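## Task

The wooden block starts resting loose on the palm of the upturned hand. Using that hand alone, rotate it in place until its orientation in the hand matches the two goal pictures. The block may brush the wrist camera, the camera's post and the arm's final link while turning, but contact with anything else, or the block leaving the hand, means failure. The arm and wrist must not move and the palm must stay facing up throughout, or the task fails. To complete it, the block must sit motionless for a moment in the palm or fingers, not touching the wrist, the two plates at the thumb's base, the camera, its post or the arm's end. No hand motor may read moving or overload or be accumulating toward a shutdown, except a motor that was already off at the start. Then report that you are done.

## Robot and tools

Robot: one Doosan M1013 six-joint arm carrying a right hand with four digits (index, middle, ring, thumb) driven by sixteen motors. The only camera is cam_wrist (616x616 pixels), fixed at the wrist. For this task the arm must not move at all, so every call that sends rows should put 0 in all six pose slots.

Frames. Reported poses and velocities are in the scene frame: origin on the table top under the arm base, +z up, +y to the left when looking along +x. The hand point is fixed to the palm. Its own axes: +z runs along the straightened fingers toward the tips, +x crosses the palm away from the thumb, +y points out from the palm's face (the face is at y = -0.062 m). Bending fingers first swing their tips toward +y. A mast sits on the palm side at the wrist and can be struck.

execute_actions(actions, cameras). actions is a list of actions; each action is a list of 1 to 15 rows, one row per 1/30 s control step. A short action repeats its final row until 15 steps are used. Every row has exactly 24 numbers, each in [-1, 1], in this order: dx, dy, dz, rx, ry, rz, then the 16 hand numbers, then current_limit, then speed.
- dx..rz are an offset, not a pose: counted from the Hand target as it stood when the action began, along scene-frame axes, every row measured from that same start. 1.0 equals 0.6 m of travel or 180 degrees of rotation; rx, ry, rz form a single rotation vector about the Hand target's position. Repeating a nonzero offset moves further. Zeros re-request the current Hand target and keep the arm still.
- The 16 hand numbers are absolute goal angles, each scaled linearly between its hinge's two stops. Order: index_mcp, index_abd, index_pip, index_dip, middle_mcp, middle_abd, middle_pip, middle_dip, ring_mcp, ring_abd, ring_pip, ring_dip, thumb_cmc, thumb_axl, thumb_mcp, thumb_ipl. For each finger, moving toward -1 curls it toward the palm. Brackets give degrees at +1 and -1, then the straight value: _mcp knuckle (-18, +128; +0.75); _abd sideways swing at a hinge 38 mm beyond the knuckle, away from the thumb toward -1 (-60, +60; +0.00); _pip middle joint (-29, +108; +0.58); _dip last joint (-21, +117; +0.70). Thumb: thumb_cmc brings the thumb from alongside the palm to in front of it toward -1 (-20, +120; +0.71); thumb_axl rolls the thumb about its straight line (-27, +140; +0.68); thumb_mcp (-69, +109; +0.23) and thumb_ipl (-77, +108; +0.17) bend it, toward +z when thumb_axl is straight.
- current_limit: absolute current cap for every motor, -1 maps to 0 mA and +1 to 550 mA (floor 11 mA). Low caps also slow hinges and may leave a finger unable to lift. speed: set-points move at (speed+1)/2 of 8.5 rad/s. Initial values: current_limit +0.4, speed -0.6. Settings persist until rewritten.
- To keep the hand unchanged, resend the last 16 numbers plus current_limit and speed; at scene start read a result first and copy its values, since a 0 is a real command.
The reply returns the robot state; images only when actions is empty or cameras names them (["all"] for all, [] none; an unknown name voids the call).

move(target, speed, blend, blocking, cameras): drives the hand point along a straight path. target is one 24-number row or up to 15 rows, offsets from the Hand target in scene axes, same scaling. speed in m/s, 0.002 to 2, default 0.25. Not needed here, since the arm must stay still. wait(seconds 0 to 10) lets time pass holding the last command. stop brakes a running move. zoom_image(camera "cam_wrist", region [x0, y0, x1, y1] pixels, at most 504 wide and high) enlarges part of the latest image. show_instructions returns the goal pictures. clear_fault clears a torque or force fault already reported. read_manual gives licence texts. finished_scene(scene) ends the scene and should be the last call of its reply.

Results. Hand target is the last commanded pose; end_effector_position (m) and end_effector_quat_wxyz give the measured pose. Per motor, in the order above: hand_goal (goals written), hand_measured (actual hinge positions, same scale), hand_current_ma (positive pushes toward -1) and hand_state: moving, goal (rest within 0.02 of goal), blocked (rest elsewhere while pushing) or overload (shut down). A motor at 495 mA or more accumulates seconds; at 5 s it shuts off for 10 s. A motor pushes only while its goal lies past the object's surface.

Faults and cautions. Contact torque over a joint's limit or 144 N outside force stops the arm until clear_fault; while stopped, hand numbers are discarded. After a HAND FAULT line, later motion calls in that reply are skipped. The scene keeps running while you think. Avoid flicking the block off the hand, dropping it, letting it strike the mast or thumb-base plates at the finish, running motors near their current cap for long, and any arm motion or palm tilt. Settle the block, let every motor reach goal or a light blocked state, check cam_wrist against the goal pictures, then finish.

Each tool is called as name(argument=value, ...) on one line, values as JSON.

Reference images:

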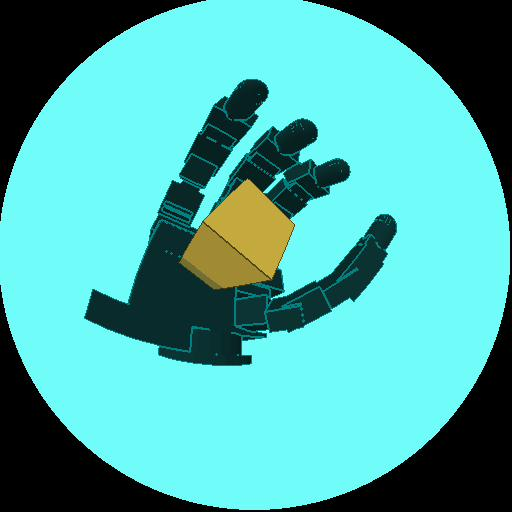

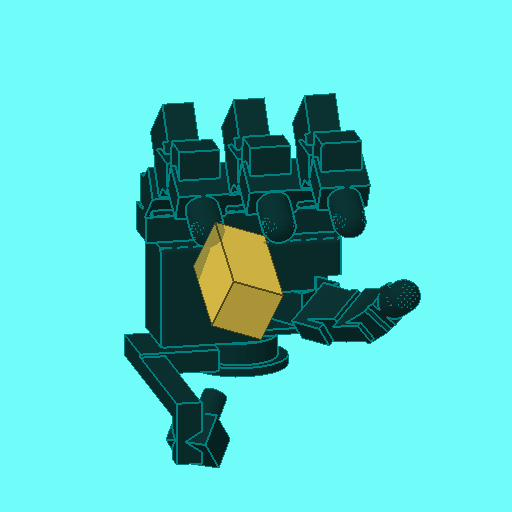

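## Session

execute_actions(actions=[])

Scene clock: 0.00 s.
end_effector_position=(+0.6992, +0.0174, +0.5451) hand_goal=(+0.046, +0.000, -0.008, +0.280, +0.046, +0.000, -0.008, +0.280, +0.046, +0.000, -0.008, +0.280, -0.104, +0.266, +0.032, -0.018) hand_measured=(+0.058, +0.000, -0.004, +0.282, +0.060, +0.000, -0.004, +0.282, +0.060, +0.000, -0.006, +0.282, -0.094, +0.270, +0.034, -0.016) hand_current_ma=(+30, +0, +5, +3, +33, +0, +5, +4, +34, +0, +4, +3, +24, +8, +3, +0) hand_state=(goal, goal, goal, goal, goal, goal, goal, goal, goal, goal, goal, goal, goal, goal, goal, overload) hand_current_limit=0.40 hand_speed=-0.60 end_effector_quat_wxyz=(+0.689, +0.708, +0.117, +0.099)
Joint positions: [0.312 0.373 1.778 -1.527 1.589 -1.007]
Joint velocities: within noise
Joint torques (N m): no reading
Hand target: +0.6992, +0.0174, +0.5451; +0.689, +0.708, +0.117, +0.099

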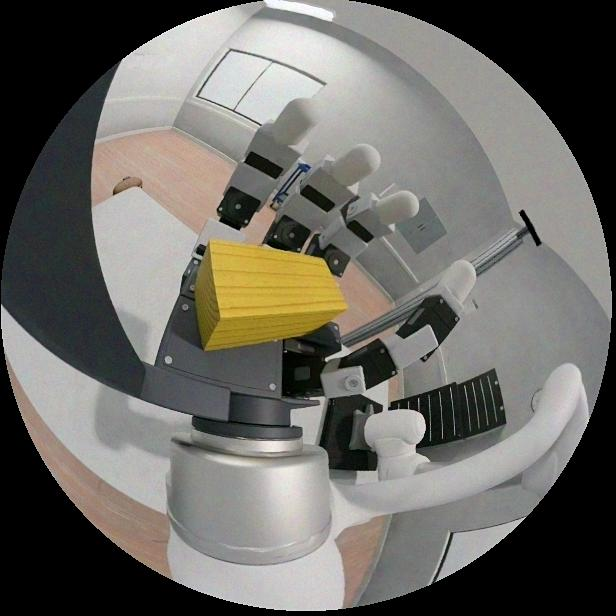

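execute_actions(actions=[[[0,0,0,0,0,0,0.685,0,-0.08,0.04,0.685,0,-0.08,0.04,0.75,-0.3,-0.1,0.1,-0.104,0.377,0.45,-0.018,0.3,-0.7]],[[0,0,0,0,0,0,0.685,0,-0.08,0.04,0.685,0,-0.08,0.04,0.75,-0.3,-0.1,0.1,-0.5,0.377,0.45,-0.018,0.3,-0.7]],[[0,0,0,0,0,0,0.685,0,-0.08,0.04,0.685,0,-0.08,0.04,0.75,-0.3,-1.0,-0.6,-0.8,0.377,0.4,-0.018,0.3,-0.7]],[[0,0,0,0,0,0,0.685,0,-0.08,0.04,0.685,0,-0.08,0.04,0.75,-0.3,-1.0,-0.6,-0.8,0.377,0.25,-0.018,0.3,-0.8]]], cameras=["cam_wrist"])

Scene clock: 17.47 s.
end_effector_position=(+0.6992, +0.0174, +0.5451) hand_goal=(+0.686, +0.000, -0.080, +0.040, +0.686, +0.000, -0.080, +0.040, +0.750, -0.300, -1.000, -0.600, -0.800, +0.378, +0.250, -0.018) hand_measured=(+0.692, +0.000, -0.076, +0.042, +0.692, +0.000, -0.076, +0.042, +0.756, -0.298, -0.998, -0.598, -0.800, +0.376, +0.252, -0.016) hand_current_ma=(+12, +0, +6, +4, +13, +0, +6, +4, +14, +3, +3, +3, +0, -4, +2, +0) hand_state=(goal, goal, goal, goal, goal, goal, goal, goal, goal, goal, goal, goal, goal, goal, goal, overload) hand_current_limit=0.30 hand_speed=-0.80 end_effector_quat_wxyz=(+0.689, +0.708, +0.117, +0.099)
Joint positions: [0.312 0.373 1.778 -1.527 1.589 -1.007]
Joint torques (N m): [4.05 -73.15 -31.76 -1.75 1.27 -0.12]
Hand target: +0.6992, +0.0174, +0.5451; +0.689, +0.708, +0.117, +0.099
Off the commanded pose: 0.000 m, 0 deg.
Step readings (end_effector_position):
0: (+0.6992, +0.0174, +0.5451)
1: (+0.6992, +0.0174, +0.5451)
2: (+0.6992, +0.0174, +0.5451)
4: (+0.6992, +0.0174, +0.5451)
8: (+0.6992, +0.0174, +0.5451)
15: (+0.6992, +0.0174, +0.5451)
16: (+0.6992, +0.0174, +0.5451)
17: (+0.6992, +0.0174, +0.5451)
19: (+0.6992, +0.0174, +0.5451)
23: (+0.6992, +0.0174, +0.5451)
30: (+0.6992, +0.0174, +0.5451)
31: (+0.6992, +0.0174, +0.5451)
32: (+0.6992, +0.0174, +0.5451)
34: (+0.6992, +0.0174, +0.5451)
38: (+0.6992, +0.0174, +0.5451)
45: (+0.6992, +0.0174, +0.5451)
46: (+0.6992, +0.0174, +0.5451)
47: (+0.6992, +0.0174, +0.5451)
49: (+0.6992, +0.0174, +0.5451)
53: (+0.6992, +0.0174, +0.5451)
60: (+0.6992, +0.0174, +0.5451)

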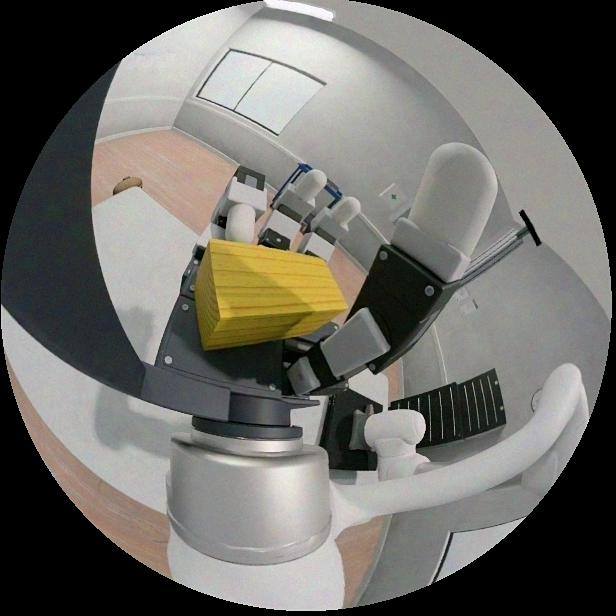

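execute_actions(actions=[[[0,0,0,0,0,0,0.685,0,-0.08,0.04,0.685,0,-0.08,0.04,0.58,-0.3,-1.0,-0.58,-0.8,0.377,0.1,-0.018,0.2,-0.85]],[[0,0,0,0,0,0,0.685,0,-0.08,0.04,0.685,0,-0.08,0.04,0.45,-0.3,-1.0,-0.5,-0.8,0.377,-0.05,-0.018,0.2,-0.87]],[[0,0,0,0,0,0,0.685,0,-0.08,0.04,0.685,0,-0.08,0.04,0.35,-0.3,-1.0,-0.42,-0.8,0.377,-0.2,-0.018,0.2,-0.87]]], cameras=["cam_wrist"])

Scene clock: 19.70 s.
end_effector_position=(+0.6992, +0.0174, +0.5451) hand_goal=(+0.686, +0.000, -0.080, +0.040, +0.686, +0.000, -0.080, +0.040, +0.350, -0.300, -1.000, -0.420, -0.800, +0.378, -0.200, -0.018) hand_measured=(+0.692, +0.000, -0.076, +0.042, +0.692, +0.000, -0.076, +0.042, +0.364, -0.298, -0.998, -0.422, -0.800, +0.376, -0.200, -0.016) hand_current_ma=(+12, +0, +6, +4, +13, +0, +6, +4, +34, +3, +1, -5, -1, -4, +0, +0) hand_state=(goal, goal, goal, goal, goal, goal, goal, goal, goal, goal, goal, goal, goal, goal, goal, overload) hand_current_limit=0.20 hand_speed=-0.87 end_effector_quat_wxyz=(+0.689, +0.708, +0.117, +0.099)
Joint positions: [0.312 0.373 1.778 -1.527 1.589 -1.007]
Joint torques (N m): [4.08 -73.27 -31.82 -1.76 1.31 -0.19]
Hand target: +0.6992, +0.0174, +0.5451; +0.689, +0.708, +0.117, +0.099
Off the commanded pose: 0.000 m, 0 deg.
Step readings (end_effector_position):
0: (+0.6992, +0.0174, +0.5451)
1: (+0.6992, +0.0174, +0.5451)
2: (+0.6992, +0.0174, +0.5451)
4: (+0.6992, +0.0174, +0.5451)
8: (+0.6992, +0.0174, +0.5451)
15: (+0.6992, +0.0174, +0.5451)
16: (+0.6992, +0.0174, +0.5451)
17: (+0.6992, +0.0174, +0.5451)
19: (+0.6992, +0.0174, +0.5451)
23: (+0.6992, +0.0174, +0.5451)
30: (+0.6992, +0.0174, +0.5451)
31: (+0.6992, +0.0174, +0.5451)
32: (+0.6992, +0.0174, +0.5451)
34: (+0.6992, +0.0174, +0.5451)
38: (+0.6992, +0.0174, +0.5451)
45: (+0.6992, +0.0174, +0.5451)

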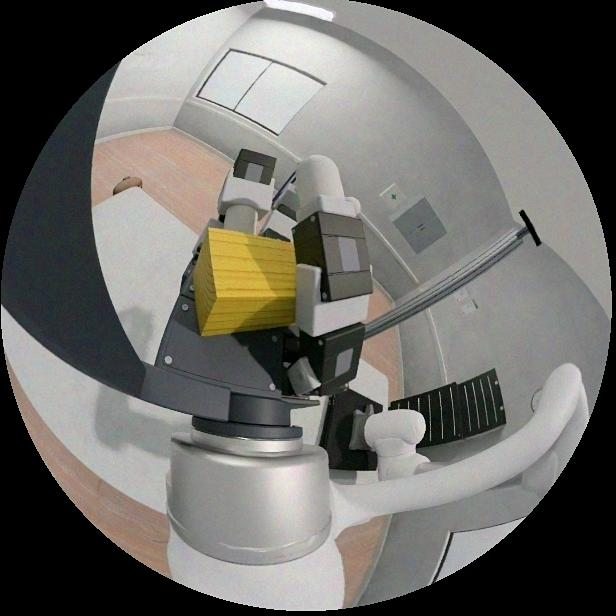

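execute_actions(actions=[[[0,0,0,0,0,0,0.685,0,-0.08,0.04,0.685,0,-0.08,0.04,0.25,-0.3,-1.0,-0.36,-0.8,0.377,-0.28,-0.018,0.2,-0.87]],[[0,0,0,0,0,0,0.685,0,-0.08,0.04,0.685,0,-0.08,0.04,0.15,-0.3,-1.0,-0.28,-0.8,0.377,-0.34,-0.018,0.2,-0.87]],[[0,0,0,0,0,0,0.685,0,-0.08,0.04,0.685,0,-0.08,0.04,0.05,-0.3,-1.0,-0.2,-0.8,0.377,-0.4,-0.018,0.2,-0.87]]], cameras=["cam_wrist"])

Scene clock: 22.27 s.
end_effector_position=(+0.6992, +0.0174, +0.5451) hand_goal=(+0.686, +0.000, -0.080, +0.040, +0.686, +0.000, -0.080, +0.040, +0.050, -0.300, -1.000, -0.200, -0.800, +0.378, -0.400, -0.018) hand_measured=(+0.692, +0.000, -0.076, +0.042, +0.692, +0.000, -0.076, +0.042, +0.114, -0.280, -0.996, -0.228, -0.726, +0.380, -0.294, -0.072) hand_current_ma=(+12, +0, +6, +4, +13, +0, +6, +4, +232, +40, +7, -79, +259, +2, +330, +0) hand_state=(goal, goal, goal, goal, goal, goal, goal, goal, blocked, goal, goal, blocked, blocked, goal, blocked, overload) hand_current_limit=0.20 hand_speed=-0.87 end_effector_quat_wxyz=(+0.689, +0.708, +0.117, +0.099)
Joint positions: [0.312 0.373 1.778 -1.527 1.589 -1.007]
Joint torques (N m): [3.79 -73.31 -31.65 -1.75 1.33 -0.13]
Hand target: +0.6992, +0.0174, +0.5451; +0.689, +0.708, +0.117, +0.099
Off the commanded pose: 0.000 m, 0 deg.
Step readings (end_effector_position):
0: (+0.6992, +0.0174, +0.5451)
1: (+0.6992, +0.0174, +0.5451)
2: (+0.6992, +0.0174, +0.5451)
4: (+0.6992, +0.0174, +0.5451)
8: (+0.6992, +0.0174, +0.5451)
15: (+0.6992, +0.0174, +0.5451)
16: (+0.6992, +0.0174, +0.5451)
17: (+0.6992, +0.0174, +0.5451)
19: (+0.6992, +0.0174, +0.5451)
23: (+0.6992, +0.0174, +0.5451)
30: (+0.6992, +0.0174, +0.5451)
31: (+0.6992, +0.0174, +0.5451)
32: (+0.6992, +0.0174, +0.5451)
34: (+0.6992, +0.0174, +0.5451)
38: (+0.6992, +0.0174, +0.5451)
45: (+0.6992, +0.0174, +0.5451)

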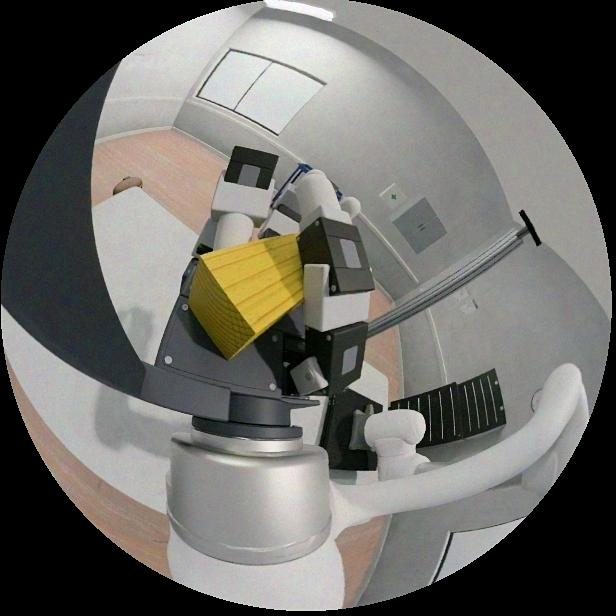

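zoom_image(camera="cam_wrist", region=[150, 180, 400, 430])

Scaled by 2.016 from the camera's 616x616 image, which has a finer 880x880 frame.

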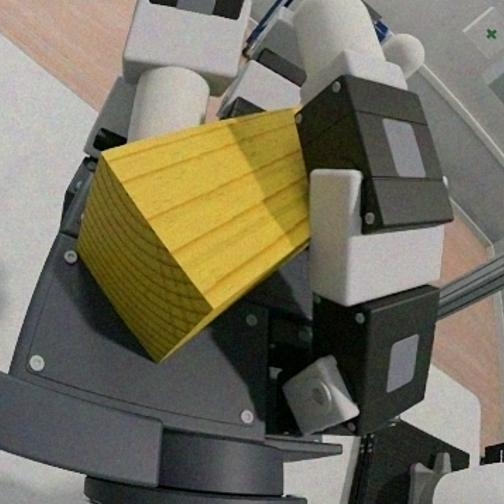

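execute_actions(actions=[[[0,0,0,0,0,0,0.685,0,-0.08,0.04,0.685,0,-0.08,0.04,0.06,-0.2,-1.0,-0.18,-0.75,0.377,-0.32,-0.018,0.1,-0.88]],[[0,0,0,0,0,0,0.685,0,-0.08,0.04,0.685,0,-0.08,0.04,-0.02,-0.15,-0.97,-0.14,-0.77,0.377,-0.33,-0.018,0.1,-0.88]],[[0,0,0,0,0,0,0.685,0,-0.08,0.04,0.685,0,-0.08,0.04,-0.1,-0.1,-0.92,-0.1,-0.79,0.377,-0.34,-0.018,0.1,-0.88]]], cameras=["cam_wrist"])

Scene clock: 26.20 s.
end_effector_position=(+0.6992, +0.0174, +0.5451) hand_goal=(+0.686, +0.000, -0.080, +0.040, +0.686, +0.000, -0.080, +0.040, -0.100, -0.100, -0.920, -0.100, -0.790, +0.378, -0.340, -0.018) hand_measured=(+0.692, +0.000, -0.076, +0.042, +0.692, +0.000, -0.076, +0.042, -0.058, -0.090, -0.928, -0.116, -0.716, +0.382, -0.304, -0.072) hand_current_ma=(+12, +0, +6, +4, +13, +0, +6, +4, +133, +16, -14, -41, +263, +9, +138, +0) hand_state=(goal, goal, goal, goal, goal, goal, goal, goal, blocked, goal, goal, goal, blocked, goal, blocked, overload) hand_current_limit=0.10 hand_speed=-0.88 end_effector_quat_wxyz=(+0.689, +0.708, +0.117, +0.099)
Joint positions: [0.312 0.373 1.778 -1.527 1.589 -1.007]
Joint torques (N m): [3.51 -73.14 -31.46 -1.72 1.31 -0.12]
Hand target: +0.6992, +0.0174, +0.5451; +0.689, +0.708, +0.117, +0.099
Off the commanded pose: 0.000 m, 0 deg.
Step readings (end_effector_position):
0: (+0.6992, +0.0174, +0.5451)
1: (+0.6992, +0.0174, +0.5451)
2: (+0.6992, +0.0174, +0.5451)
4: (+0.6992, +0.0174, +0.5451)
8: (+0.6992, +0.0174, +0.5451)
15: (+0.6992, +0.0174, +0.5451)
16: (+0.6992, +0.0174, +0.5451)
17: (+0.6992, +0.0174, +0.5451)
19: (+0.6992, +0.0174, +0.5451)
23: (+0.6992, +0.0174, +0.5451)
30: (+0.6992, +0.0174, +0.5451)
31: (+0.6992, +0.0174, +0.5451)
32: (+0.6992, +0.0174, +0.5451)
34: (+0.6992, +0.0174, +0.5451)
38: (+0.6992, +0.0174, +0.5451)
45: (+0.6992, +0.0174, +0.5451)

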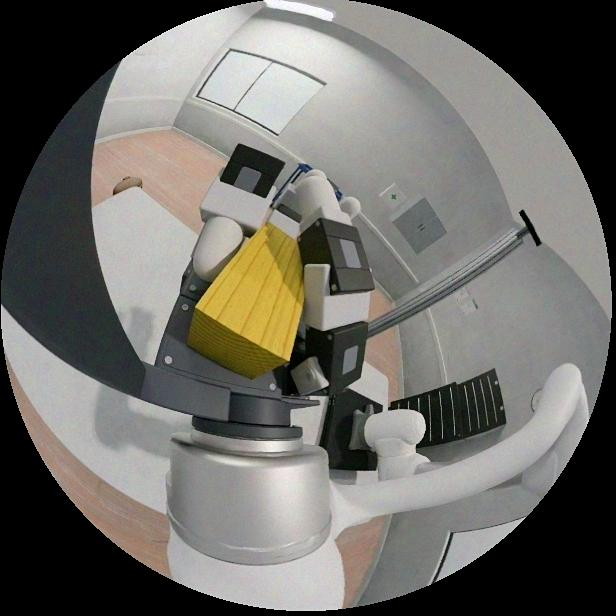

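zoom_image(camera="cam_wrist", region=[150, 180, 400, 430])

Scaled by 2.016 from the camera's 616x616 image, which has a finer 880x880 frame.

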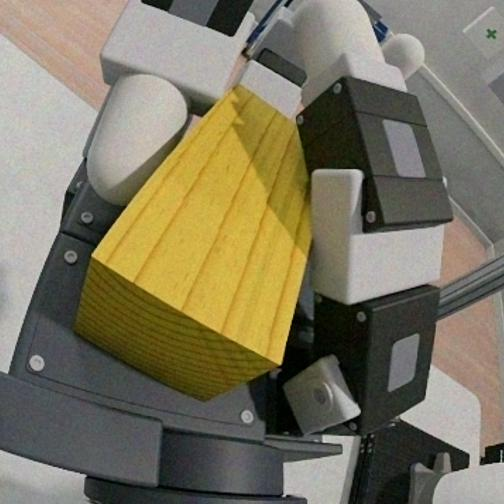

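execute_actions(actions=[[[0,0,0,0,0,0,0.685,0,-0.08,0.04,0.685,0,-0.08,0.04,0.1,-0.05,-0.8,0.1,-0.65,0.377,-0.2,-0.018,0.1,-0.8]],[[0,0,0,0,0,0,0.685,0,-0.08,0.04,0.479,0,-0.55,0.1,0.205,-0.3,-0.6,0.2,-0.5,0.377,0.2,-0.018,0.2,-0.75]],[[0,0,0,0,0,0,0.685,0,-0.08,0.04,0.479,0,-0.6,0.1,0.205,-1.0,-0.7,0.19,-0.4,0.377,0.3,-0.018,0.2,-0.75]],[[0,0,0,0,0,0,0.685,0,-0.08,0.04,0.479,0,-0.6,0.1,0.205,-1.0,-0.7,0.19,-0.4,0.377,0.3,-0.018,0.2,-0.75]]], cameras=["cam_wrist"])

Scene clock: 56.50 s.
end_effector_position=(+0.6992, +0.0174, +0.5451) hand_goal=(+0.686, +0.000, -0.080, +0.040, +0.480, +0.000, -0.600, +0.100, +0.206, -1.000, -0.700, +0.190, -0.400, +0.378, +0.300, -0.018) hand_measured=(+0.692, +0.000, -0.076, +0.042, +0.496, +0.000, -0.598, +0.096, +0.210, -0.998, -0.698, +0.192, -0.400, +0.380, +0.298, -0.072) hand_current_ma=(+12, +0, +6, +4, +43, +0, +4, -5, +5, +2, +2, +3, +0, +3, -3, +0) hand_state=(goal, goal, goal, goal, goal, goal, goal, goal, goal, goal, goal, goal, goal, goal, goal, overload) hand_current_limit=0.20 hand_speed=-0.75 end_effector_quat_wxyz=(+0.689, +0.708, +0.117, +0.099)
Joint positions: [0.312 0.373 1.778 -1.527 1.589 -1.007]
Joint torques (N m): [3.63 -73.58 -31.72 -1.71 1.28 -0.22]
Hand target: +0.6992, +0.0174, +0.5451; +0.689, +0.708, +0.117, +0.099
Off the commanded pose: 0.000 m, 0 deg.
Step readings (end_effector_position):
0: (+0.6992, +0.0174, +0.5451)
1: (+0.6992, +0.0174, +0.5451)
2: (+0.6992, +0.0174, +0.5451)
4: (+0.6992, +0.0174, +0.5451)
8: (+0.6992, +0.0174, +0.5451)
15: (+0.6992, +0.0174, +0.5451)
16: (+0.6992, +0.0174, +0.5451)
17: (+0.6992, +0.0174, +0.5451)
19: (+0.6992, +0.0174, +0.5451)
23: (+0.6992, +0.0174, +0.5451)
30: (+0.6992, +0.0174, +0.5451)
31: (+0.6992, +0.0174, +0.5451)
32: (+0.6992, +0.0174, +0.5451)
34: (+0.6992, +0.0174, +0.5451)
38: (+0.6992, +0.0174, +0.5451)
45: (+0.6992, +0.0174, +0.5451)
46: (+0.6992, +0.0174, +0.5451)
47: (+0.6992, +0.0174, +0.5451)
49: (+0.6992, +0.0174, +0.5451)
53: (+0.6992, +0.0174, +0.5451)
60: (+0.6992, +0.0174, +0.5451)

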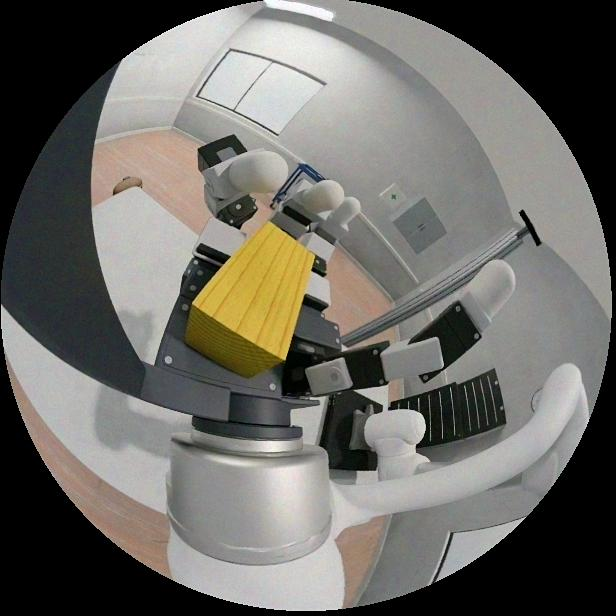

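execute_actions(actions=[[[0,0,0,0,0,0,0.685,0,-0.08,0.04,0.479,0,-0.8,0.0,0.205,-1.0,-0.88,0.05,-0.4,0.377,0.3,-0.018,0.0,-0.88]],[[0,0,0,0,0,0,0.685,0,-0.08,0.04,0.479,0,-0.85,-0.085,0.205,-1.0,-0.92,-0.025,-0.4,0.377,0.3,-0.018,0.0,-0.9]],[[0,0,0,0,0,0,0.685,0,-0.08,0.04,0.561,0,-0.835,-0.116,0.296,-1.0,-0.915,-0.063,-0.4,0.377,0.3,-0.018,0.0,-0.9]],[[0,0,0,0,0,0,0.685,0,-0.08,0.04,0.644,0,-0.815,-0.145,0.388,-1.0,-0.908,-0.096,-0.4,0.377,0.3,-0.018,0.0,-0.9]]], cameras=["cam_wrist"])

Scene clock: 59.50 s.
end_effector_position=(+0.6992, +0.0174, +0.5451) hand_goal=(+0.686, +0.000, -0.080, +0.040, +0.644, +0.000, -0.814, -0.144, +0.388, -1.000, -0.908, -0.096, -0.400, +0.378, +0.300, -0.018) hand_measured=(+0.692, +0.000, -0.076, +0.042, +0.648, +0.000, -0.818, -0.142, +0.392, -1.000, -0.908, -0.094, -0.400, +0.380, +0.298, -0.072) hand_current_ma=(+12, +0, +6, +4, +8, +0, -7, +4, +5, +0, +0, +4, +0, +3, -3, +0) hand_state=(goal, goal, goal, goal, goal, goal, goal, goal, goal, goal, goal, goal, goal, goal, goal, overload) hand_current_limit=0.00 hand_speed=-0.90 end_effector_quat_wxyz=(+0.689, +0.708, +0.117, +0.099)
Joint positions: [0.312 0.373 1.778 -1.527 1.589 -1.007]
Joint torques (N m): [4.01 -73.66 -31.74 -1.78 1.29 -0.16]
Hand target: +0.6992, +0.0174, +0.5451; +0.689, +0.708, +0.117, +0.099
Off the commanded pose: 0.000 m, 0 deg.
Step readings (end_effector_position):
0: (+0.6992, +0.0174, +0.5451)
1: (+0.6992, +0.0174, +0.5451)
2: (+0.6992, +0.0174, +0.5451)
4: (+0.6992, +0.0174, +0.5451)
8: (+0.6992, +0.0174, +0.5451)
15: (+0.6992, +0.0174, +0.5451)
16: (+0.6992, +0.0174, +0.5451)
17: (+0.6992, +0.0174, +0.5451)
19: (+0.6992, +0.0174, +0.5451)
23: (+0.6992, +0.0174, +0.5451)
30: (+0.6992, +0.0174, +0.5451)
31: (+0.6992, +0.0174, +0.5451)
32: (+0.6992, +0.0174, +0.5451)
34: (+0.6992, +0.0174, +0.5451)
38: (+0.6992, +0.0174, +0.5451)
45: (+0.6992, +0.0174, +0.5451)
46: (+0.6992, +0.0174, +0.5451)
47: (+0.6992, +0.0174, +0.5451)
49: (+0.6992, +0.0174, +0.5451)
53: (+0.6992, +0.0174, +0.5451)
60: (+0.6992, +0.0174, +0.5451)

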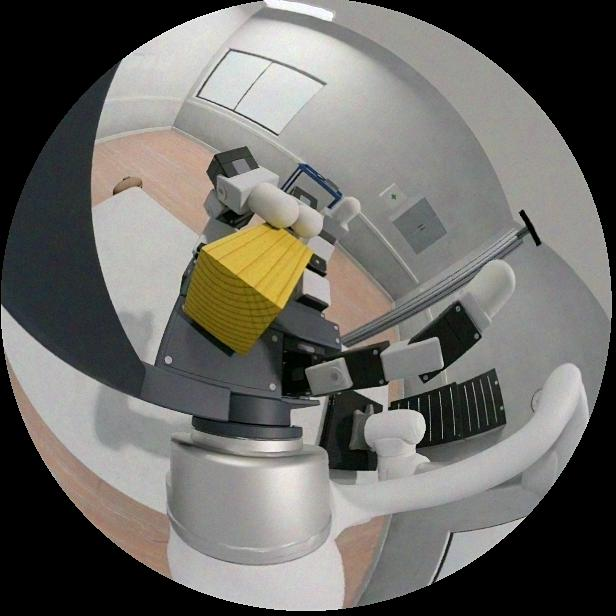

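zoom_image(camera="cam_wrist", region=[150, 180, 400, 430])

Scaled by 2.016 from the camera's 616x616 image, which has a finer 880x880 frame.

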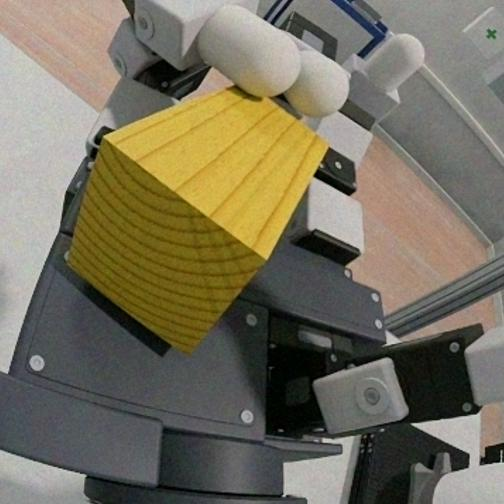

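execute_actions(actions=[[[0,0,0,0,0,0,0.685,0,-0.08,0.04,0.644,0,-0.76,-0.05,0.388,-1.0,-0.85,0.0,-0.4,0.377,0.3,-0.018,0.0,-0.92]],[[0,0,0,0,0,0,0.685,0,-0.08,0.04,0.6,0,-0.6,0.1,0.34,-1.0,-0.7,0.19,-0.4,0.377,0.3,-0.018,0.2,-0.8]],[[0,0,0,0,0,0,0.685,0,-0.08,0.04,0.479,0,-0.65,0.1,0.205,-1.0,-0.72,0.17,-0.4,0.377,0.3,-0.018,0.2,-0.8]]], cameras=["cam_wrist"])

Scene clock: 67.03 s.
end_effector_position=(+0.6992, +0.0174, +0.5451) hand_goal=(+0.686, +0.000, -0.080, +0.040, +0.480, +0.000, -0.650, +0.100, +0.206, -1.000, -0.720, +0.170, -0.400, +0.378, +0.300, -0.018) hand_measured=(+0.692, +0.000, -0.076, +0.042, +0.496, +0.000, -0.648, +0.096, +0.218, -1.000, -0.718, +0.172, -0.400, +0.380, +0.298, -0.072) hand_current_ma=(+12, +0, +6, +4, +43, +0, +4, -6, +28, +0, +3, +3, +0, +3, -3, +0) hand_state=(goal, goal, goal, goal, goal, goal, goal, goal, goal, goal, goal, goal, goal, goal, goal, overload) hand_current_limit=0.20 hand_speed=-0.80 end_effector_quat_wxyz=(+0.689, +0.708, +0.117, +0.099)
Joint positions: [0.312 0.373 1.778 -1.527 1.589 -1.007]
Joint torques (N m): [3.74 -73.52 -31.67 -1.75 1.29 -0.14]
Hand target: +0.6992, +0.0174, +0.5451; +0.689, +0.708, +0.117, +0.099
Off the commanded pose: 0.000 m, 0 deg.
Step readings (end_effector_position):
0: (+0.6992, +0.0174, +0.5451)
1: (+0.6992, +0.0174, +0.5451)
2: (+0.6992, +0.0174, +0.5451)
4: (+0.6992, +0.0174, +0.5451)
8: (+0.6992, +0.0174, +0.5451)
15: (+0.6992, +0.0174, +0.5451)
16: (+0.6992, +0.0174, +0.5451)
17: (+0.6992, +0.0174, +0.5451)
19: (+0.6992, +0.0174, +0.5451)
23: (+0.6992, +0.0174, +0.5451)
30: (+0.6992, +0.0174, +0.5451)
31: (+0.6992, +0.0174, +0.5451)
32: (+0.6992, +0.0174, +0.5451)
34: (+0.6992, +0.0174, +0.5451)
38: (+0.6992, +0.0174, +0.5451)
45: (+0.6992, +0.0174, +0.5451)

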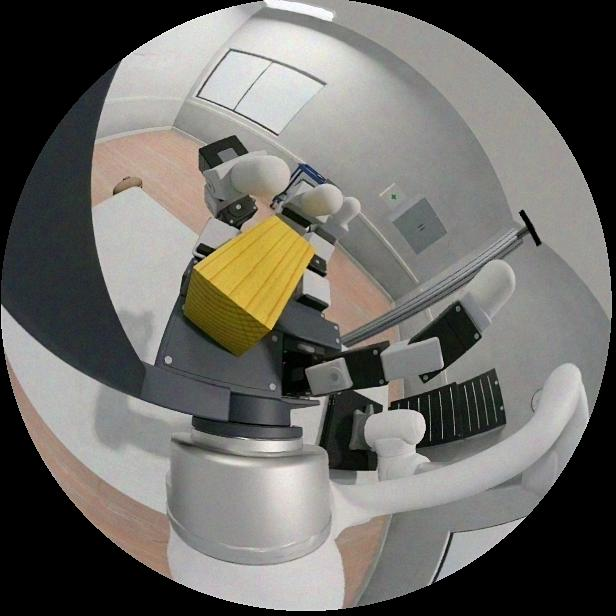

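execute_actions(actions=[[[0,0,0,0,0,0,0.685,0,-0.08,0.04,0.479,0,-0.8,0.0,0.205,-1.0,-0.88,0.05,-0.4,0.377,0.3,-0.018,0.0,-0.88]],[[0,0,0,0,0,0,0.685,0,-0.08,0.04,0.479,0,-0.85,-0.08,0.205,-1.0,-0.92,-0.02,-0.4,0.377,0.3,-0.018,0.0,-0.9]],[[0,0,0,0,0,0,0.685,0,-0.08,0.04,0.561,0,-0.835,-0.116,0.296,-1.0,-0.915,-0.063,-0.4,0.377,0.3,-0.018,0.0,-0.9]],[[0,0,0,0,0,0,0.685,0,-0.08,0.04,0.644,0,-0.815,-0.145,0.388,-1.0,-0.908,-0.096,-0.4,0.377,0.3,-0.018,0.0,-0.9]],[[0,0,0,0,0,0,0.685,0,-0.08,0.04,0.726,0,-0.796,-0.174,0.479,-1.0,-0.898,-0.13,-0.4,0.377,0.3,-0.018,0.0,-0.9]]], cameras=["cam_wrist"])

Scene clock: 71.10 s.
end_effector_position=(+0.6992, +0.0174, +0.5451) hand_goal=(+0.686, +0.000, -0.080, +0.040, +0.726, +0.000, -0.796, -0.174, +0.480, -1.000, -0.898, -0.130, -0.400, +0.378, +0.300, -0.018) hand_measured=(+0.692, +0.000, -0.076, +0.042, +0.732, +0.000, -0.800, -0.172, +0.482, -1.000, -0.896, -0.122, -0.400, +0.380, +0.298, -0.072) hand_current_ma=(+12, +0, +6, +4, +10, +0, -6, +4, +4, +0, +2, +15, +0, +3, -3, +0) hand_state=(goal, goal, goal, goal, goal, goal, goal, goal, goal, goal, goal, goal, goal, goal, goal, overload) hand_current_limit=0.00 hand_speed=-0.90 end_effector_quat_wxyz=(+0.689, +0.708, +0.117, +0.099)
Joint positions: [0.312 0.373 1.778 -1.527 1.589 -1.007]
Joint torques (N m): [3.71 -73.31 -31.79 -1.78 1.25 -0.18]
Hand target: +0.6992, +0.0174, +0.5451; +0.689, +0.708, +0.117, +0.099
Off the commanded pose: 0.000 m, 0 deg.
Step readings (end_effector_position):
0: (+0.6992, +0.0174, +0.5451)
1: (+0.6992, +0.0174, +0.5451)
2: (+0.6992, +0.0174, +0.5451)
4: (+0.6992, +0.0174, +0.5451)
8: (+0.6992, +0.0174, +0.5451)
15: (+0.6992, +0.0174, +0.5451)
16: (+0.6992, +0.0174, +0.5451)
17: (+0.6992, +0.0174, +0.5451)
19: (+0.6992, +0.0174, +0.5451)
23: (+0.6992, +0.0174, +0.5451)
30: (+0.6992, +0.0174, +0.5451)
31: (+0.6992, +0.0174, +0.5451)
32: (+0.6992, +0.0174, +0.5451)
34: (+0.6992, +0.0174, +0.5451)
38: (+0.6992, +0.0174, +0.5451)
45: (+0.6992, +0.0174, +0.5451)
46: (+0.6992, +0.0174, +0.5451)
47: (+0.6992, +0.0174, +0.5451)
49: (+0.6992, +0.0174, +0.5451)
53: (+0.6992, +0.0174, +0.5451)
60: (+0.6992, +0.0174, +0.5451)
61: (+0.6992, +0.0174, +0.5451)
62: (+0.6992, +0.0174, +0.5451)
64: (+0.6992, +0.0174, +0.5451)
68: (+0.6992, +0.0174, +0.5451)
75: (+0.6992, +0.0174, +0.5451)

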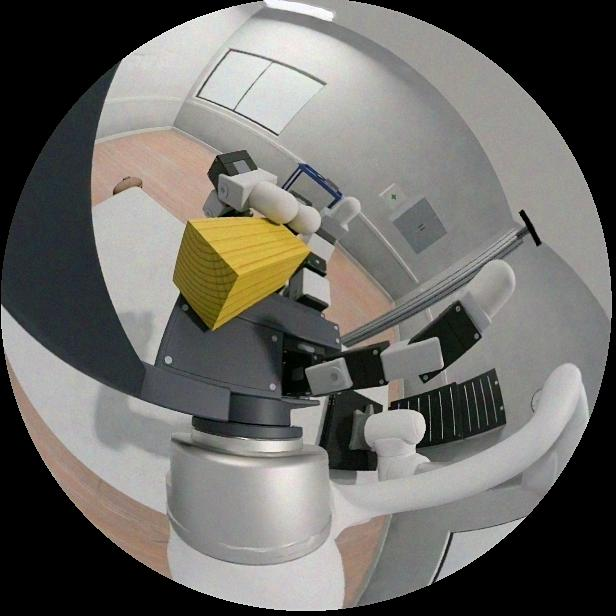

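execute_actions(actions=[[[0,0,0,0,0,0,0.685,0,-0.08,0.04,0.726,0,-0.65,0.0,0.479,-1.0,-0.75,0.1,-0.4,0.377,0.3,-0.018,0.1,-0.9]],[[0,0,0,0,0,0,0.685,0,-0.08,0.04,0.7,0,-0.08,0.04,0.3,-0.2,-0.2,0.2,-0.4,0.377,0.3,-0.018,0.2,-0.75]],[[0,0,0,0,0,0,0.685,0,-0.08,0.04,0.7,0,-0.08,0.04,0.0,0.9,-0.2,0.2,-0.4,0.377,0.3,-0.018,0.2,-0.75]],[[0,0,0,0,0,0,0.685,0,-0.08,0.04,0.7,0,-0.08,0.04,0.0,0.9,-1.0,-0.15,-0.4,0.377,0.3,-0.018,0.2,-0.8]],[[0,0,0,0,0,0,0.685,0,-0.08,0.04,0.7,0,-0.08,0.04,0.0,0.9,-1.0,-0.18,-0.4,0.377,0.3,-0.018,0.2,-0.8]]], cameras=["cam_wrist"])

Scene clock: 79.97 s.
end_effector_position=(+0.6992, +0.0174, +0.5451) hand_goal=(+0.686, +0.000, -0.080, +0.040, +0.700, +0.000, -0.080, +0.040, +0.000, +0.900, -1.000, -0.180, -0.400, +0.378, +0.300, -0.018) hand_measured=(+0.692, +0.000, -0.076, +0.042, +0.712, +0.000, -0.082, +0.036, +0.056, +0.836, -0.606, -0.152, -0.400, +0.380, +0.298, -0.072) hand_current_ma=(+12, +0, +6, +4, +31, +0, -1, -5, +195, -182, +330, +77, +0, +3, -3, +0) hand_state=(goal, goal, goal, goal, goal, goal, goal, goal, blocked, blocked, blocked, blocked, goal, goal, goal, overload) hand_current_limit=0.20 hand_speed=-0.80 end_effector_quat_wxyz=(+0.689, +0.708, +0.117, +0.099)
Joint positions: [0.312 0.373 1.778 -1.527 1.589 -1.007]
Joint torques (N m): [3.46 -72.88 -31.78 -1.81 1.37 -0.2]
Hand target: +0.6992, +0.0174, +0.5451; +0.689, +0.708, +0.117, +0.099
Off the commanded pose: 0.000 m, 0 deg.
Step readings (end_effector_position):
0: (+0.6992, +0.0174, +0.5451)
1: (+0.6992, +0.0174, +0.5451)
2: (+0.6992, +0.0174, +0.5451)
4: (+0.6992, +0.0174, +0.5451)
8: (+0.6992, +0.0174, +0.5451)
15: (+0.6992, +0.0174, +0.5451)
16: (+0.6992, +0.0174, +0.5451)
17: (+0.6992, +0.0174, +0.5451)
19: (+0.6992, +0.0174, +0.5451)
23: (+0.6992, +0.0174, +0.5451)
30: (+0.6992, +0.0174, +0.5451)
31: (+0.6992, +0.0174, +0.5451)
32: (+0.6992, +0.0174, +0.5451)
34: (+0.6992, +0.0174, +0.5451)
38: (+0.6992, +0.0174, +0.5451)
45: (+0.6992, +0.0174, +0.5451)
46: (+0.6992, +0.0174, +0.5451)
47: (+0.6992, +0.0174, +0.5451)
49: (+0.6992, +0.0174, +0.5451)
53: (+0.6992, +0.0174, +0.5451)
60: (+0.6992, +0.0174, +0.5451)
61: (+0.6992, +0.0174, +0.5451)
62: (+0.6992, +0.0174, +0.5451)
64: (+0.6992, +0.0174, +0.5451)
68: (+0.6992, +0.0174, +0.5451)
75: (+0.6992, +0.0174, +0.5451)

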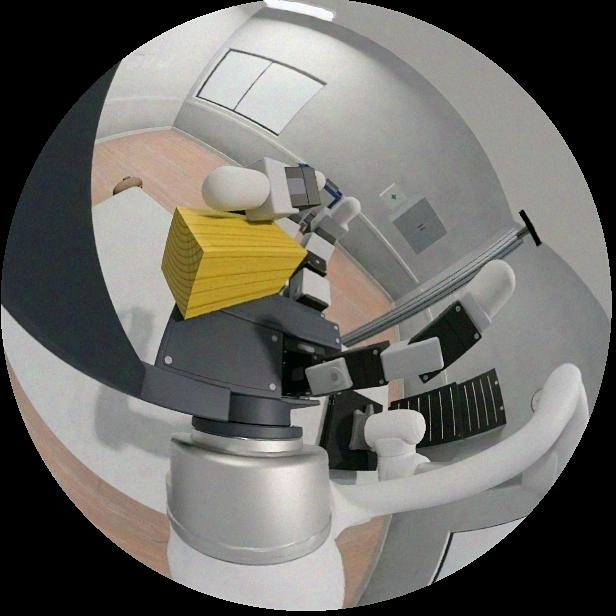

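execute_actions(actions=[[[0,0,0,0,0,0,0.685,0,-0.08,0.04,0.7,0,-0.08,0.04,0.06,0.6,-0.4,0.1,-0.4,0.377,0.3,-0.018,0.2,-0.8]],[[0,0,0,0,0,0,0.685,0,-0.08,0.04,0.7,0,-0.08,0.04,0.3,0.0,-0.2,0.2,-0.4,0.377,0.3,-0.018,0.2,-0.75]],[[0,0,0,0,0,0,0.685,0,-0.08,0.04,0.7,0,-0.08,0.04,0.75,0.0,-0.2,0.2,-0.4,0.377,0.3,-0.018,0.2,-0.75]],[[0,0,0,0,0,0,0.685,0,-0.08,0.04,0.7,0,-0.08,0.04,0.75,0.3,-0.8,0.2,-0.4,0.377,0.3,-0.018,0.2,-0.8]]], cameras=["cam_wrist"])

Scene clock: 84.10 s.
end_effector_position=(+0.6992, +0.0174, +0.5451) hand_goal=(+0.686, +0.000, -0.080, +0.040, +0.700, +0.000, -0.080, +0.040, +0.750, +0.300, -0.800, +0.200, -0.400, +0.378, +0.300, -0.018) hand_measured=(+0.692, +0.000, -0.076, +0.042, +0.712, +0.000, -0.082, +0.036, +0.756, +0.298, -0.798, +0.198, -0.400, +0.380, +0.298, -0.072) hand_current_ma=(+12, +0, +6, +4, +31, +0, -1, -5, +13, -4, +4, -3, +0, +3, -3, +0) hand_state=(goal, goal, goal, goal, goal, goal, goal, goal, goal, goal, goal, goal, goal, goal, goal, overload) hand_current_limit=0.20 hand_speed=-0.80 end_effector_quat_wxyz=(+0.689, +0.708, +0.117, +0.099)
Joint positions: [0.312 0.373 1.778 -1.527 1.589 -1.007]
Joint torques (N m): [3.94 -73.64 -31.67 -1.78 1.35 -0.17]
Hand target: +0.6992, +0.0174, +0.5451; +0.689, +0.708, +0.117, +0.099
Off the commanded pose: 0.000 m, 0 deg.
Step readings (end_effector_position):
0: (+0.6992, +0.0174, +0.5451)
1: (+0.6992, +0.0174, +0.5451)
2: (+0.6992, +0.0174, +0.5451)
4: (+0.6992, +0.0174, +0.5451)
8: (+0.6992, +0.0174, +0.5451)
15: (+0.6992, +0.0174, +0.5451)
16: (+0.6992, +0.0174, +0.5451)
17: (+0.6992, +0.0174, +0.5451)
19: (+0.6992, +0.0174, +0.5451)
23: (+0.6992, +0.0174, +0.5451)
30: (+0.6992, +0.0174, +0.5451)
31: (+0.6992, +0.0174, +0.5451)
32: (+0.6992, +0.0174, +0.5451)
34: (+0.6992, +0.0174, +0.5451)
38: (+0.6992, +0.0174, +0.5451)
45: (+0.6992, +0.0174, +0.5451)
46: (+0.6992, +0.0174, +0.5451)
47: (+0.6992, +0.0174, +0.5451)
49: (+0.6992, +0.0174, +0.5451)
53: (+0.6992, +0.0174, +0.5451)
60: (+0.6992, +0.0174, +0.5451)

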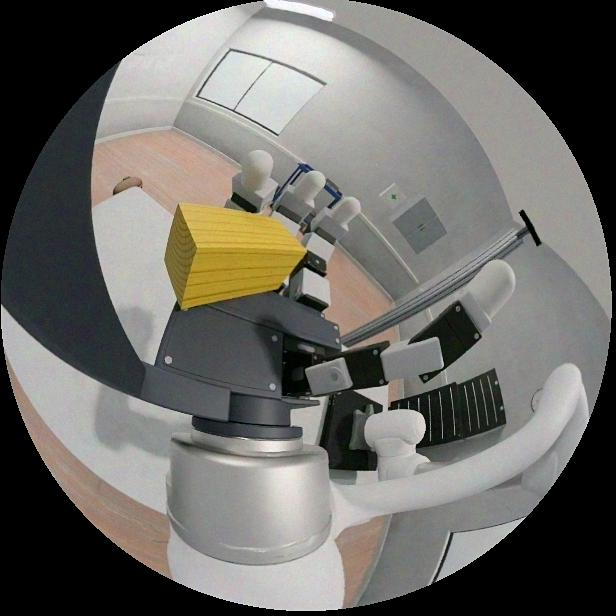

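execute_actions(actions=[[[0,0,0,0,0,0,0.685,0,-0.08,0.04,0.7,0,-0.08,0.04,0.75,0.5,-1.0,0.2,-0.4,0.377,0.3,-0.018,0.2,-0.8]],[[0,0,0,0,0,0,0.685,0,-0.08,0.04,0.7,0,-0.08,0.04,0.75,0.5,-1.0,-0.6,-0.4,0.377,0.3,-0.018,0.2,-0.85]],[[0,0,0,0,0,0,0.685,0,-0.08,0.04,0.7,0,-0.08,0.04,0.6,0.5,-1.0,-0.55,-0.4,0.377,0.3,-0.018,0.2,-0.88]],[[0,0,0,0,0,0,0.685,0,-0.08,0.04,0.7,0,-0.08,0.04,0.45,0.5,-1.0,-0.5,-0.4,0.377,0.3,-0.018,0.2,-0.88]]], cameras=["cam_wrist"])

Scene clock: 88.93 s.
end_effector_position=(+0.6992, +0.0174, +0.5451) hand_goal=(+0.686, +0.000, -0.080, +0.040, +0.700, +0.000, -0.080, +0.040, +0.450, +0.500, -1.000, -0.500, -0.400, +0.378, +0.300, -0.018) hand_measured=(+0.692, +0.000, -0.076, +0.042, +0.712, +0.000, -0.082, +0.036, +0.464, +0.498, -0.998, -0.498, -0.400, +0.380, +0.298, -0.072) hand_current_ma=(+12, +0, +6, +4, +31, +0, -1, -5, +36, -3, +2, +3, +0, +3, -3, +0) hand_state=(goal, goal, goal, goal, goal, goal, goal, goal, goal, goal, goal, goal, goal, goal, goal, overload) hand_current_limit=0.20 hand_speed=-0.88 end_effector_quat_wxyz=(+0.689, +0.708, +0.117, +0.099)
Joint positions: [0.312 0.373 1.778 -1.527 1.589 -1.007]
Joint torques (N m): [4.27 -73.64 -31.74 -1.75 1.31 -0.17]
Hand target: +0.6992, +0.0174, +0.5451; +0.689, +0.708, +0.117, +0.099
Off the commanded pose: 0.000 m, 0 deg.
Step readings (end_effector_position):
0: (+0.6992, +0.0174, +0.5451)
1: (+0.6992, +0.0174, +0.5451)
2: (+0.6992, +0.0174, +0.5451)
4: (+0.6992, +0.0174, +0.5451)
8: (+0.6992, +0.0174, +0.5451)
15: (+0.6992, +0.0174, +0.5451)
16: (+0.6992, +0.0174, +0.5451)
17: (+0.6992, +0.0174, +0.5451)
19: (+0.6992, +0.0174, +0.5451)
23: (+0.6992, +0.0174, +0.5451)
30: (+0.6992, +0.0174, +0.5451)
31: (+0.6992, +0.0174, +0.5451)
32: (+0.6992, +0.0174, +0.5451)
34: (+0.6992, +0.0174, +0.5451)
38: (+0.6992, +0.0174, +0.5451)
45: (+0.6992, +0.0174, +0.5451)
46: (+0.6992, +0.0174, +0.5451)
47: (+0.6992, +0.0174, +0.5451)
49: (+0.6992, +0.0174, +0.5451)
53: (+0.6992, +0.0174, +0.5451)
60: (+0.6992, +0.0174, +0.5451)

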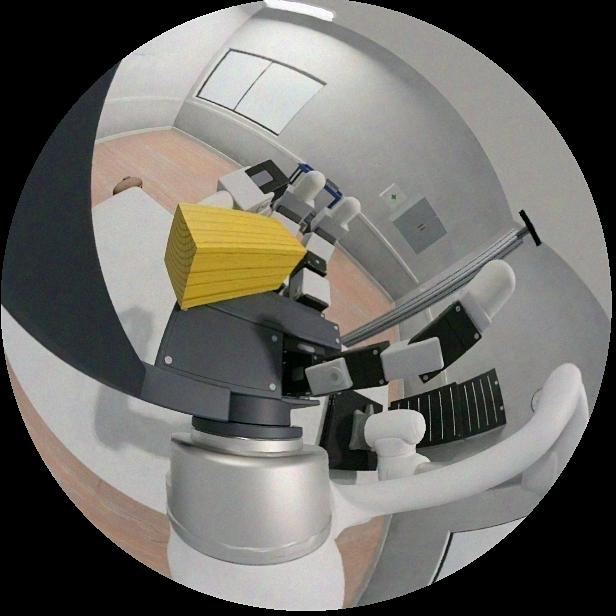

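execute_actions(actions=[[[0,0,0,0,0,0,0.685,0,-0.08,0.04,0.7,0,-0.08,0.04,0.32,0.5,-1.0,-0.42,-0.4,0.377,0.3,-0.018,0.2,-0.88]],[[0,0,0,0,0,0,0.685,0,-0.08,0.04,0.7,0,-0.08,0.04,0.2,0.45,-1.0,-0.34,-0.4,0.377,0.3,-0.018,0.2,-0.88]],[[0,0,0,0,0,0,0.685,0,-0.08,0.04,0.7,0,-0.08,0.04,0.08,0.4,-1.0,-0.26,-0.4,0.377,0.3,-0.018,0.2,-0.88]]], cameras=["cam_wrist"])

Scene clock: 91.27 s.
end_effector_position=(+0.6992, +0.0174, +0.5451) hand_goal=(+0.686, +0.000, -0.080, +0.040, +0.700, +0.000, -0.080, +0.040, +0.080, +0.400, -1.000, -0.260, -0.400, +0.378, +0.300, -0.018) hand_measured=(+0.692, +0.000, -0.076, +0.042, +0.712, +0.000, -0.082, +0.036, +0.092, +0.404, -1.000, -0.264, -0.400, +0.380, +0.298, -0.072) hand_current_ma=(+12, +0, +6, +4, +31, +0, -1, -5, +27, +4, +1, -5, +0, +3, -3, +0) hand_state=(goal, goal, goal, goal, goal, goal, goal, goal, goal, goal, goal, goal, goal, goal, goal, overload) hand_current_limit=0.20 hand_speed=-0.88 end_effector_quat_wxyz=(+0.689, +0.708, +0.117, +0.099)
Joint positions: [0.312 0.373 1.778 -1.527 1.589 -1.007]
Joint torques (N m): [3.77 -73.87 -31.7 -1.72 1.33 -0.16]
Hand target: +0.6992, +0.0174, +0.5451; +0.689, +0.708, +0.117, +0.099
Off the commanded pose: 0.000 m, 0 deg.
Step readings (end_effector_position):
0: (+0.6992, +0.0174, +0.5451)
1: (+0.6992, +0.0174, +0.5451)
2: (+0.6992, +0.0174, +0.5451)
4: (+0.6992, +0.0174, +0.5451)
8: (+0.6992, +0.0174, +0.5451)
15: (+0.6992, +0.0174, +0.5451)
16: (+0.6992, +0.0174, +0.5451)
17: (+0.6992, +0.0174, +0.5451)
19: (+0.6992, +0.0174, +0.5451)
23: (+0.6992, +0.0174, +0.5451)
30: (+0.6992, +0.0174, +0.5451)
31: (+0.6992, +0.0174, +0.5451)
32: (+0.6992, +0.0174, +0.5451)
34: (+0.6992, +0.0174, +0.5451)
38: (+0.6992, +0.0174, +0.5451)
45: (+0.6992, +0.0174, +0.5451)

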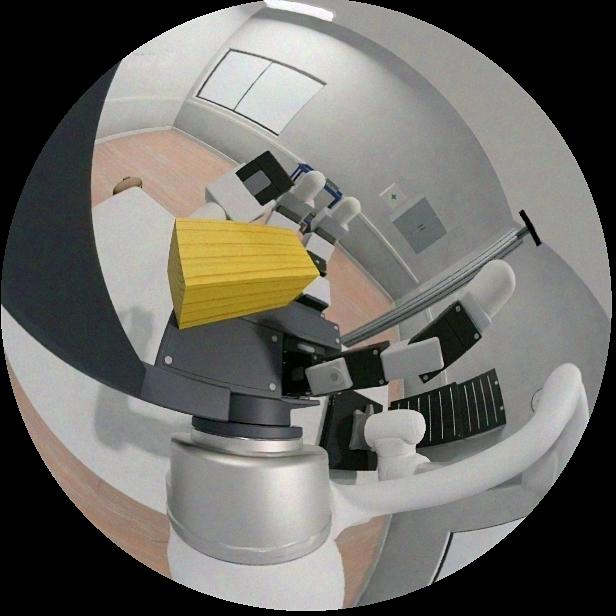

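execute_actions(actions=[[[0,0,0,0,0,0,0.685,0,-0.08,0.04,0.7,0,-0.08,0.04,-0.03,0.5,-1.0,-0.2,-0.4,0.377,0.3,-0.018,0.2,-0.88]],[[0,0,0,0,0,0,0.685,0,-0.08,0.04,0.7,0,-0.08,0.04,-0.14,0.5,-0.9,-0.15,-0.4,0.377,0.3,-0.018,0.2,-0.88]],[[0,0,0,0,0,0,0.685,0,-0.08,0.04,0.7,0,-0.08,0.04,-0.3,0.5,-0.7,-0.2,-0.4,0.377,0.3,-0.018,0.2,-0.88]]], cameras=["cam_wrist"])

Scene clock: 99.10 s.
end_effector_position=(+0.6992, +0.0174, +0.5451) hand_goal=(+0.686, +0.000, -0.080, +0.040, +0.700, +0.000, -0.080, +0.040, -0.300, +0.500, -0.700, -0.200, -0.400, +0.378, +0.300, -0.018) hand_measured=(+0.692, +0.000, -0.076, +0.042, +0.712, +0.000, -0.082, +0.036, -0.296, +0.498, -0.708, -0.198, -0.400, +0.380, +0.298, -0.072) hand_current_ma=(+12, +0, +6, +4, +31, +0, -1, -5, +9, -2, -15, +3, +0, +3, -3, +0) hand_state=(goal, goal, goal, goal, goal, goal, goal, goal, goal, goal, goal, goal, goal, goal, goal, overload) hand_current_limit=0.20 hand_speed=-0.88 end_effector_quat_wxyz=(+0.689, +0.708, +0.117, +0.099)
Joint positions: [0.312 0.373 1.778 -1.527 1.589 -1.007]
Joint torques (N m): [4.06 -72.81 -31.85 -1.7 1.35 -0.2]
Hand target: +0.6992, +0.0174, +0.5451; +0.689, +0.708, +0.117, +0.099
Off the commanded pose: 0.000 m, 0 deg.
Step readings (end_effector_position):
0: (+0.6992, +0.0174, +0.5451)
1: (+0.6992, +0.0174, +0.5451)
2: (+0.6992, +0.0174, +0.5451)
4: (+0.6992, +0.0174, +0.5451)
8: (+0.6992, +0.0174, +0.5451)
15: (+0.6992, +0.0174, +0.5451)
16: (+0.6992, +0.0174, +0.5451)
17: (+0.6992, +0.0174, +0.5451)
19: (+0.6992, +0.0174, +0.5451)
23: (+0.6992, +0.0174, +0.5451)
30: (+0.6992, +0.0174, +0.5451)
31: (+0.6992, +0.0174, +0.5451)
32: (+0.6992, +0.0174, +0.5451)
34: (+0.6992, +0.0174, +0.5451)
38: (+0.6992, +0.0174, +0.5451)
45: (+0.6992, +0.0174, +0.5451)

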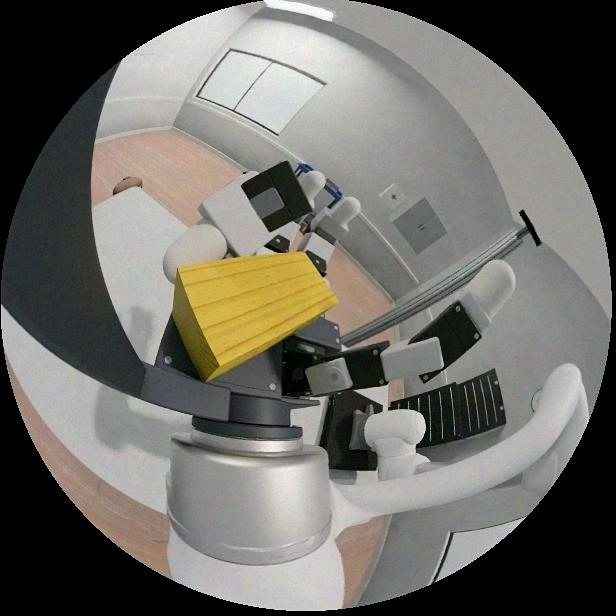

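execute_actions(actions=[[[0,0,0,0,0,0,0.685,0,-0.08,0.04,0.7,0,-0.08,0.04,-0.3,0.5,-0.7,-0.2,-0.8,0.377,0.3,-0.018,0.2,-0.78]],[[0,0,0,0,0,0,0.685,0,-0.08,0.04,0.7,0,-0.08,0.04,-0.3,0.5,-0.7,-0.2,-0.8,0.377,0.0,-0.018,0.2,-0.85]],[[0,0,0,0,0,0,0.685,0,-0.08,0.04,0.7,0,-0.08,0.04,-0.3,0.5,-0.7,-0.2,-0.8,0.377,-0.2,-0.018,0.2,-0.88]],[[0,0,0,0,0,0,0.685,0,-0.08,0.04,0.7,0,-0.08,0.04,-0.3,0.5,-0.7,-0.2,-0.8,0.377,-0.38,-0.018,0.2,-0.88]]], cameras=["cam_wrist"])

Scene clock: 102.80 s.
end_effector_position=(+0.6992, +0.0174, +0.5451) hand_goal=(+0.686, +0.000, -0.080, +0.040, +0.700, +0.000, -0.080, +0.040, -0.300, +0.500, -0.700, -0.200, -0.800, +0.378, -0.380, -0.018) hand_measured=(+0.692, +0.000, -0.076, +0.042, +0.712, +0.000, -0.082, +0.036, -0.280, +0.500, -0.716, -0.206, -0.726, +0.378, -0.226, -0.072) hand_current_ma=(+12, +0, +6, +4, +31, +0, -1, -5, +57, -1, -40, -10, +263, -1, +329, +0) hand_state=(goal, goal, goal, goal, goal, goal, goal, goal, blocked, goal, goal, goal, blocked, goal, blocked, overload) hand_current_limit=0.20 hand_speed=-0.88 end_effector_quat_wxyz=(+0.689, +0.708, +0.117, +0.099)
Joint positions: [0.312 0.373 1.778 -1.527 1.589 -1.007]
Joint torques (N m): [4.23 -73.55 -31.46 -1.76 1.32 -0.17]
Hand target: +0.6992, +0.0174, +0.5451; +0.689, +0.708, +0.117, +0.099
Off the commanded pose: 0.000 m, 0 deg.
Step readings (end_effector_position):
0: (+0.6992, +0.0174, +0.5451)
1: (+0.6992, +0.0174, +0.5451)
2: (+0.6992, +0.0174, +0.5451)
4: (+0.6992, +0.0174, +0.5451)
8: (+0.6992, +0.0174, +0.5451)
15: (+0.6992, +0.0174, +0.5451)
16: (+0.6992, +0.0174, +0.5451)
17: (+0.6992, +0.0174, +0.5451)
19: (+0.6992, +0.0174, +0.5451)
23: (+0.6992, +0.0174, +0.5451)
30: (+0.6992, +0.0174, +0.5451)
31: (+0.6992, +0.0174, +0.5451)
32: (+0.6992, +0.0174, +0.5451)
34: (+0.6992, +0.0174, +0.5451)
38: (+0.6992, +0.0174, +0.5451)
45: (+0.6992, +0.0174, +0.5451)
46: (+0.6992, +0.0174, +0.5451)
47: (+0.6992, +0.0174, +0.5451)
49: (+0.6992, +0.0174, +0.5451)
53: (+0.6992, +0.0174, +0.5451)
60: (+0.6992, +0.0174, +0.5451)

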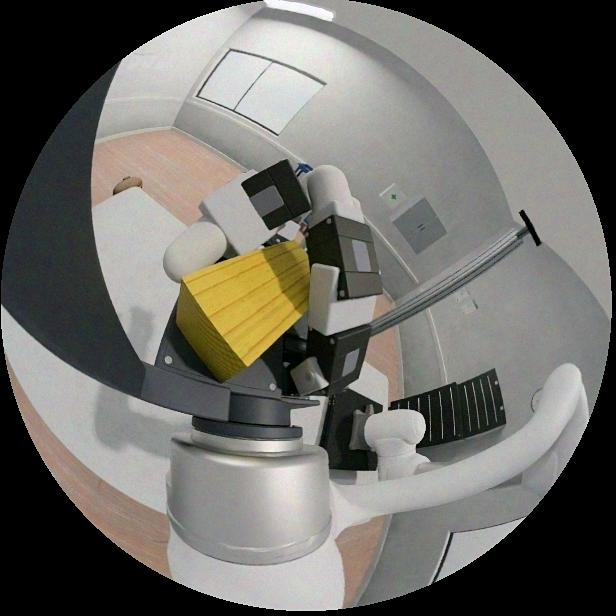

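execute_actions(actions=[[[0,0,0,0,0,0,0.685,0,-0.08,0.04,0.7,0,-0.08,0.04,-0.36,0.5,-0.63,-0.24,-0.77,0.377,-0.28,-0.018,0.1,-0.88]],[[0,0,0,0,0,0,0.685,0,-0.08,0.04,0.7,0,-0.08,0.04,-0.42,0.4,-0.56,-0.27,-0.78,0.377,-0.32,-0.018,0.1,-0.88]],[[0,0,0,0,0,0,0.685,0,-0.08,0.04,0.7,0,-0.08,0.04,-0.45,0.2,-0.52,-0.28,-0.8,0.377,-0.36,-0.018,0.1,-0.88]]], cameras=["cam_wrist"])

Scene clock: 105.47 s.
end_effector_position=(+0.6992, +0.0174, +0.5451) hand_goal=(+0.686, +0.000, -0.080, +0.040, +0.700, +0.000, -0.080, +0.040, -0.450, +0.200, -0.520, -0.280, -0.800, +0.378, -0.360, -0.018) hand_measured=(+0.692, +0.000, -0.076, +0.042, +0.712, +0.000, -0.082, +0.036, -0.438, +0.196, -0.550, -0.288, -0.630, +0.388, -0.310, -0.072) hand_current_ma=(+12, +0, +6, +4, +31, +0, -1, -5, +27, -5, -82, -17, +303, +25, +217, +0) hand_state=(goal, goal, goal, goal, goal, goal, goal, goal, goal, goal, blocked, goal, blocked, goal, blocked, overload) hand_current_limit=0.10 hand_speed=-0.88 end_effector_quat_wxyz=(+0.689, +0.708, +0.117, +0.099)
Joint positions: [0.312 0.373 1.778 -1.527 1.589 -1.007]
Joint torques (N m): [4.14 -73.52 -31.61 -1.79 1.3 -0.17]
Hand target: +0.6992, +0.0174, +0.5451; +0.689, +0.708, +0.117, +0.099
Off the commanded pose: 0.000 m, 0 deg.
Step readings (end_effector_position):
0: (+0.6992, +0.0174, +0.5451)
1: (+0.6992, +0.0174, +0.5451)
2: (+0.6992, +0.0174, +0.5451)
4: (+0.6992, +0.0174, +0.5451)
8: (+0.6992, +0.0174, +0.5451)
15: (+0.6992, +0.0174, +0.5451)
16: (+0.6992, +0.0174, +0.5451)
17: (+0.6992, +0.0174, +0.5451)
19: (+0.6992, +0.0174, +0.5451)
23: (+0.6992, +0.0174, +0.5451)
30: (+0.6992, +0.0174, +0.5451)
31: (+0.6992, +0.0174, +0.5451)
32: (+0.6992, +0.0174, +0.5451)
34: (+0.6992, +0.0174, +0.5451)
38: (+0.6992, +0.0174, +0.5451)
45: (+0.6992, +0.0174, +0.5451)

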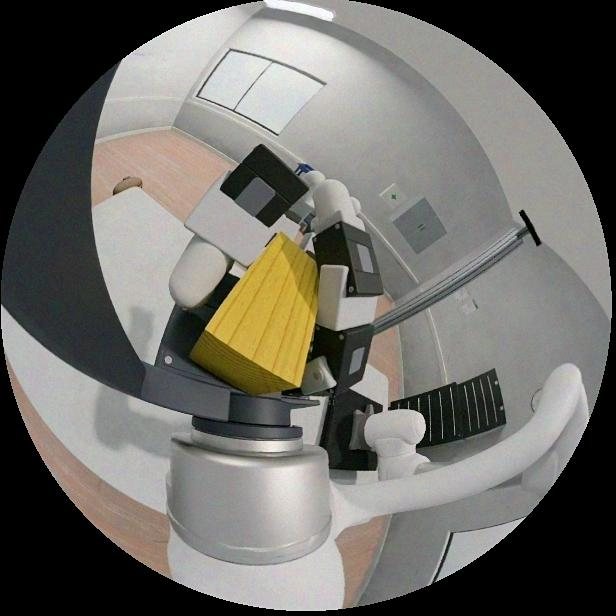

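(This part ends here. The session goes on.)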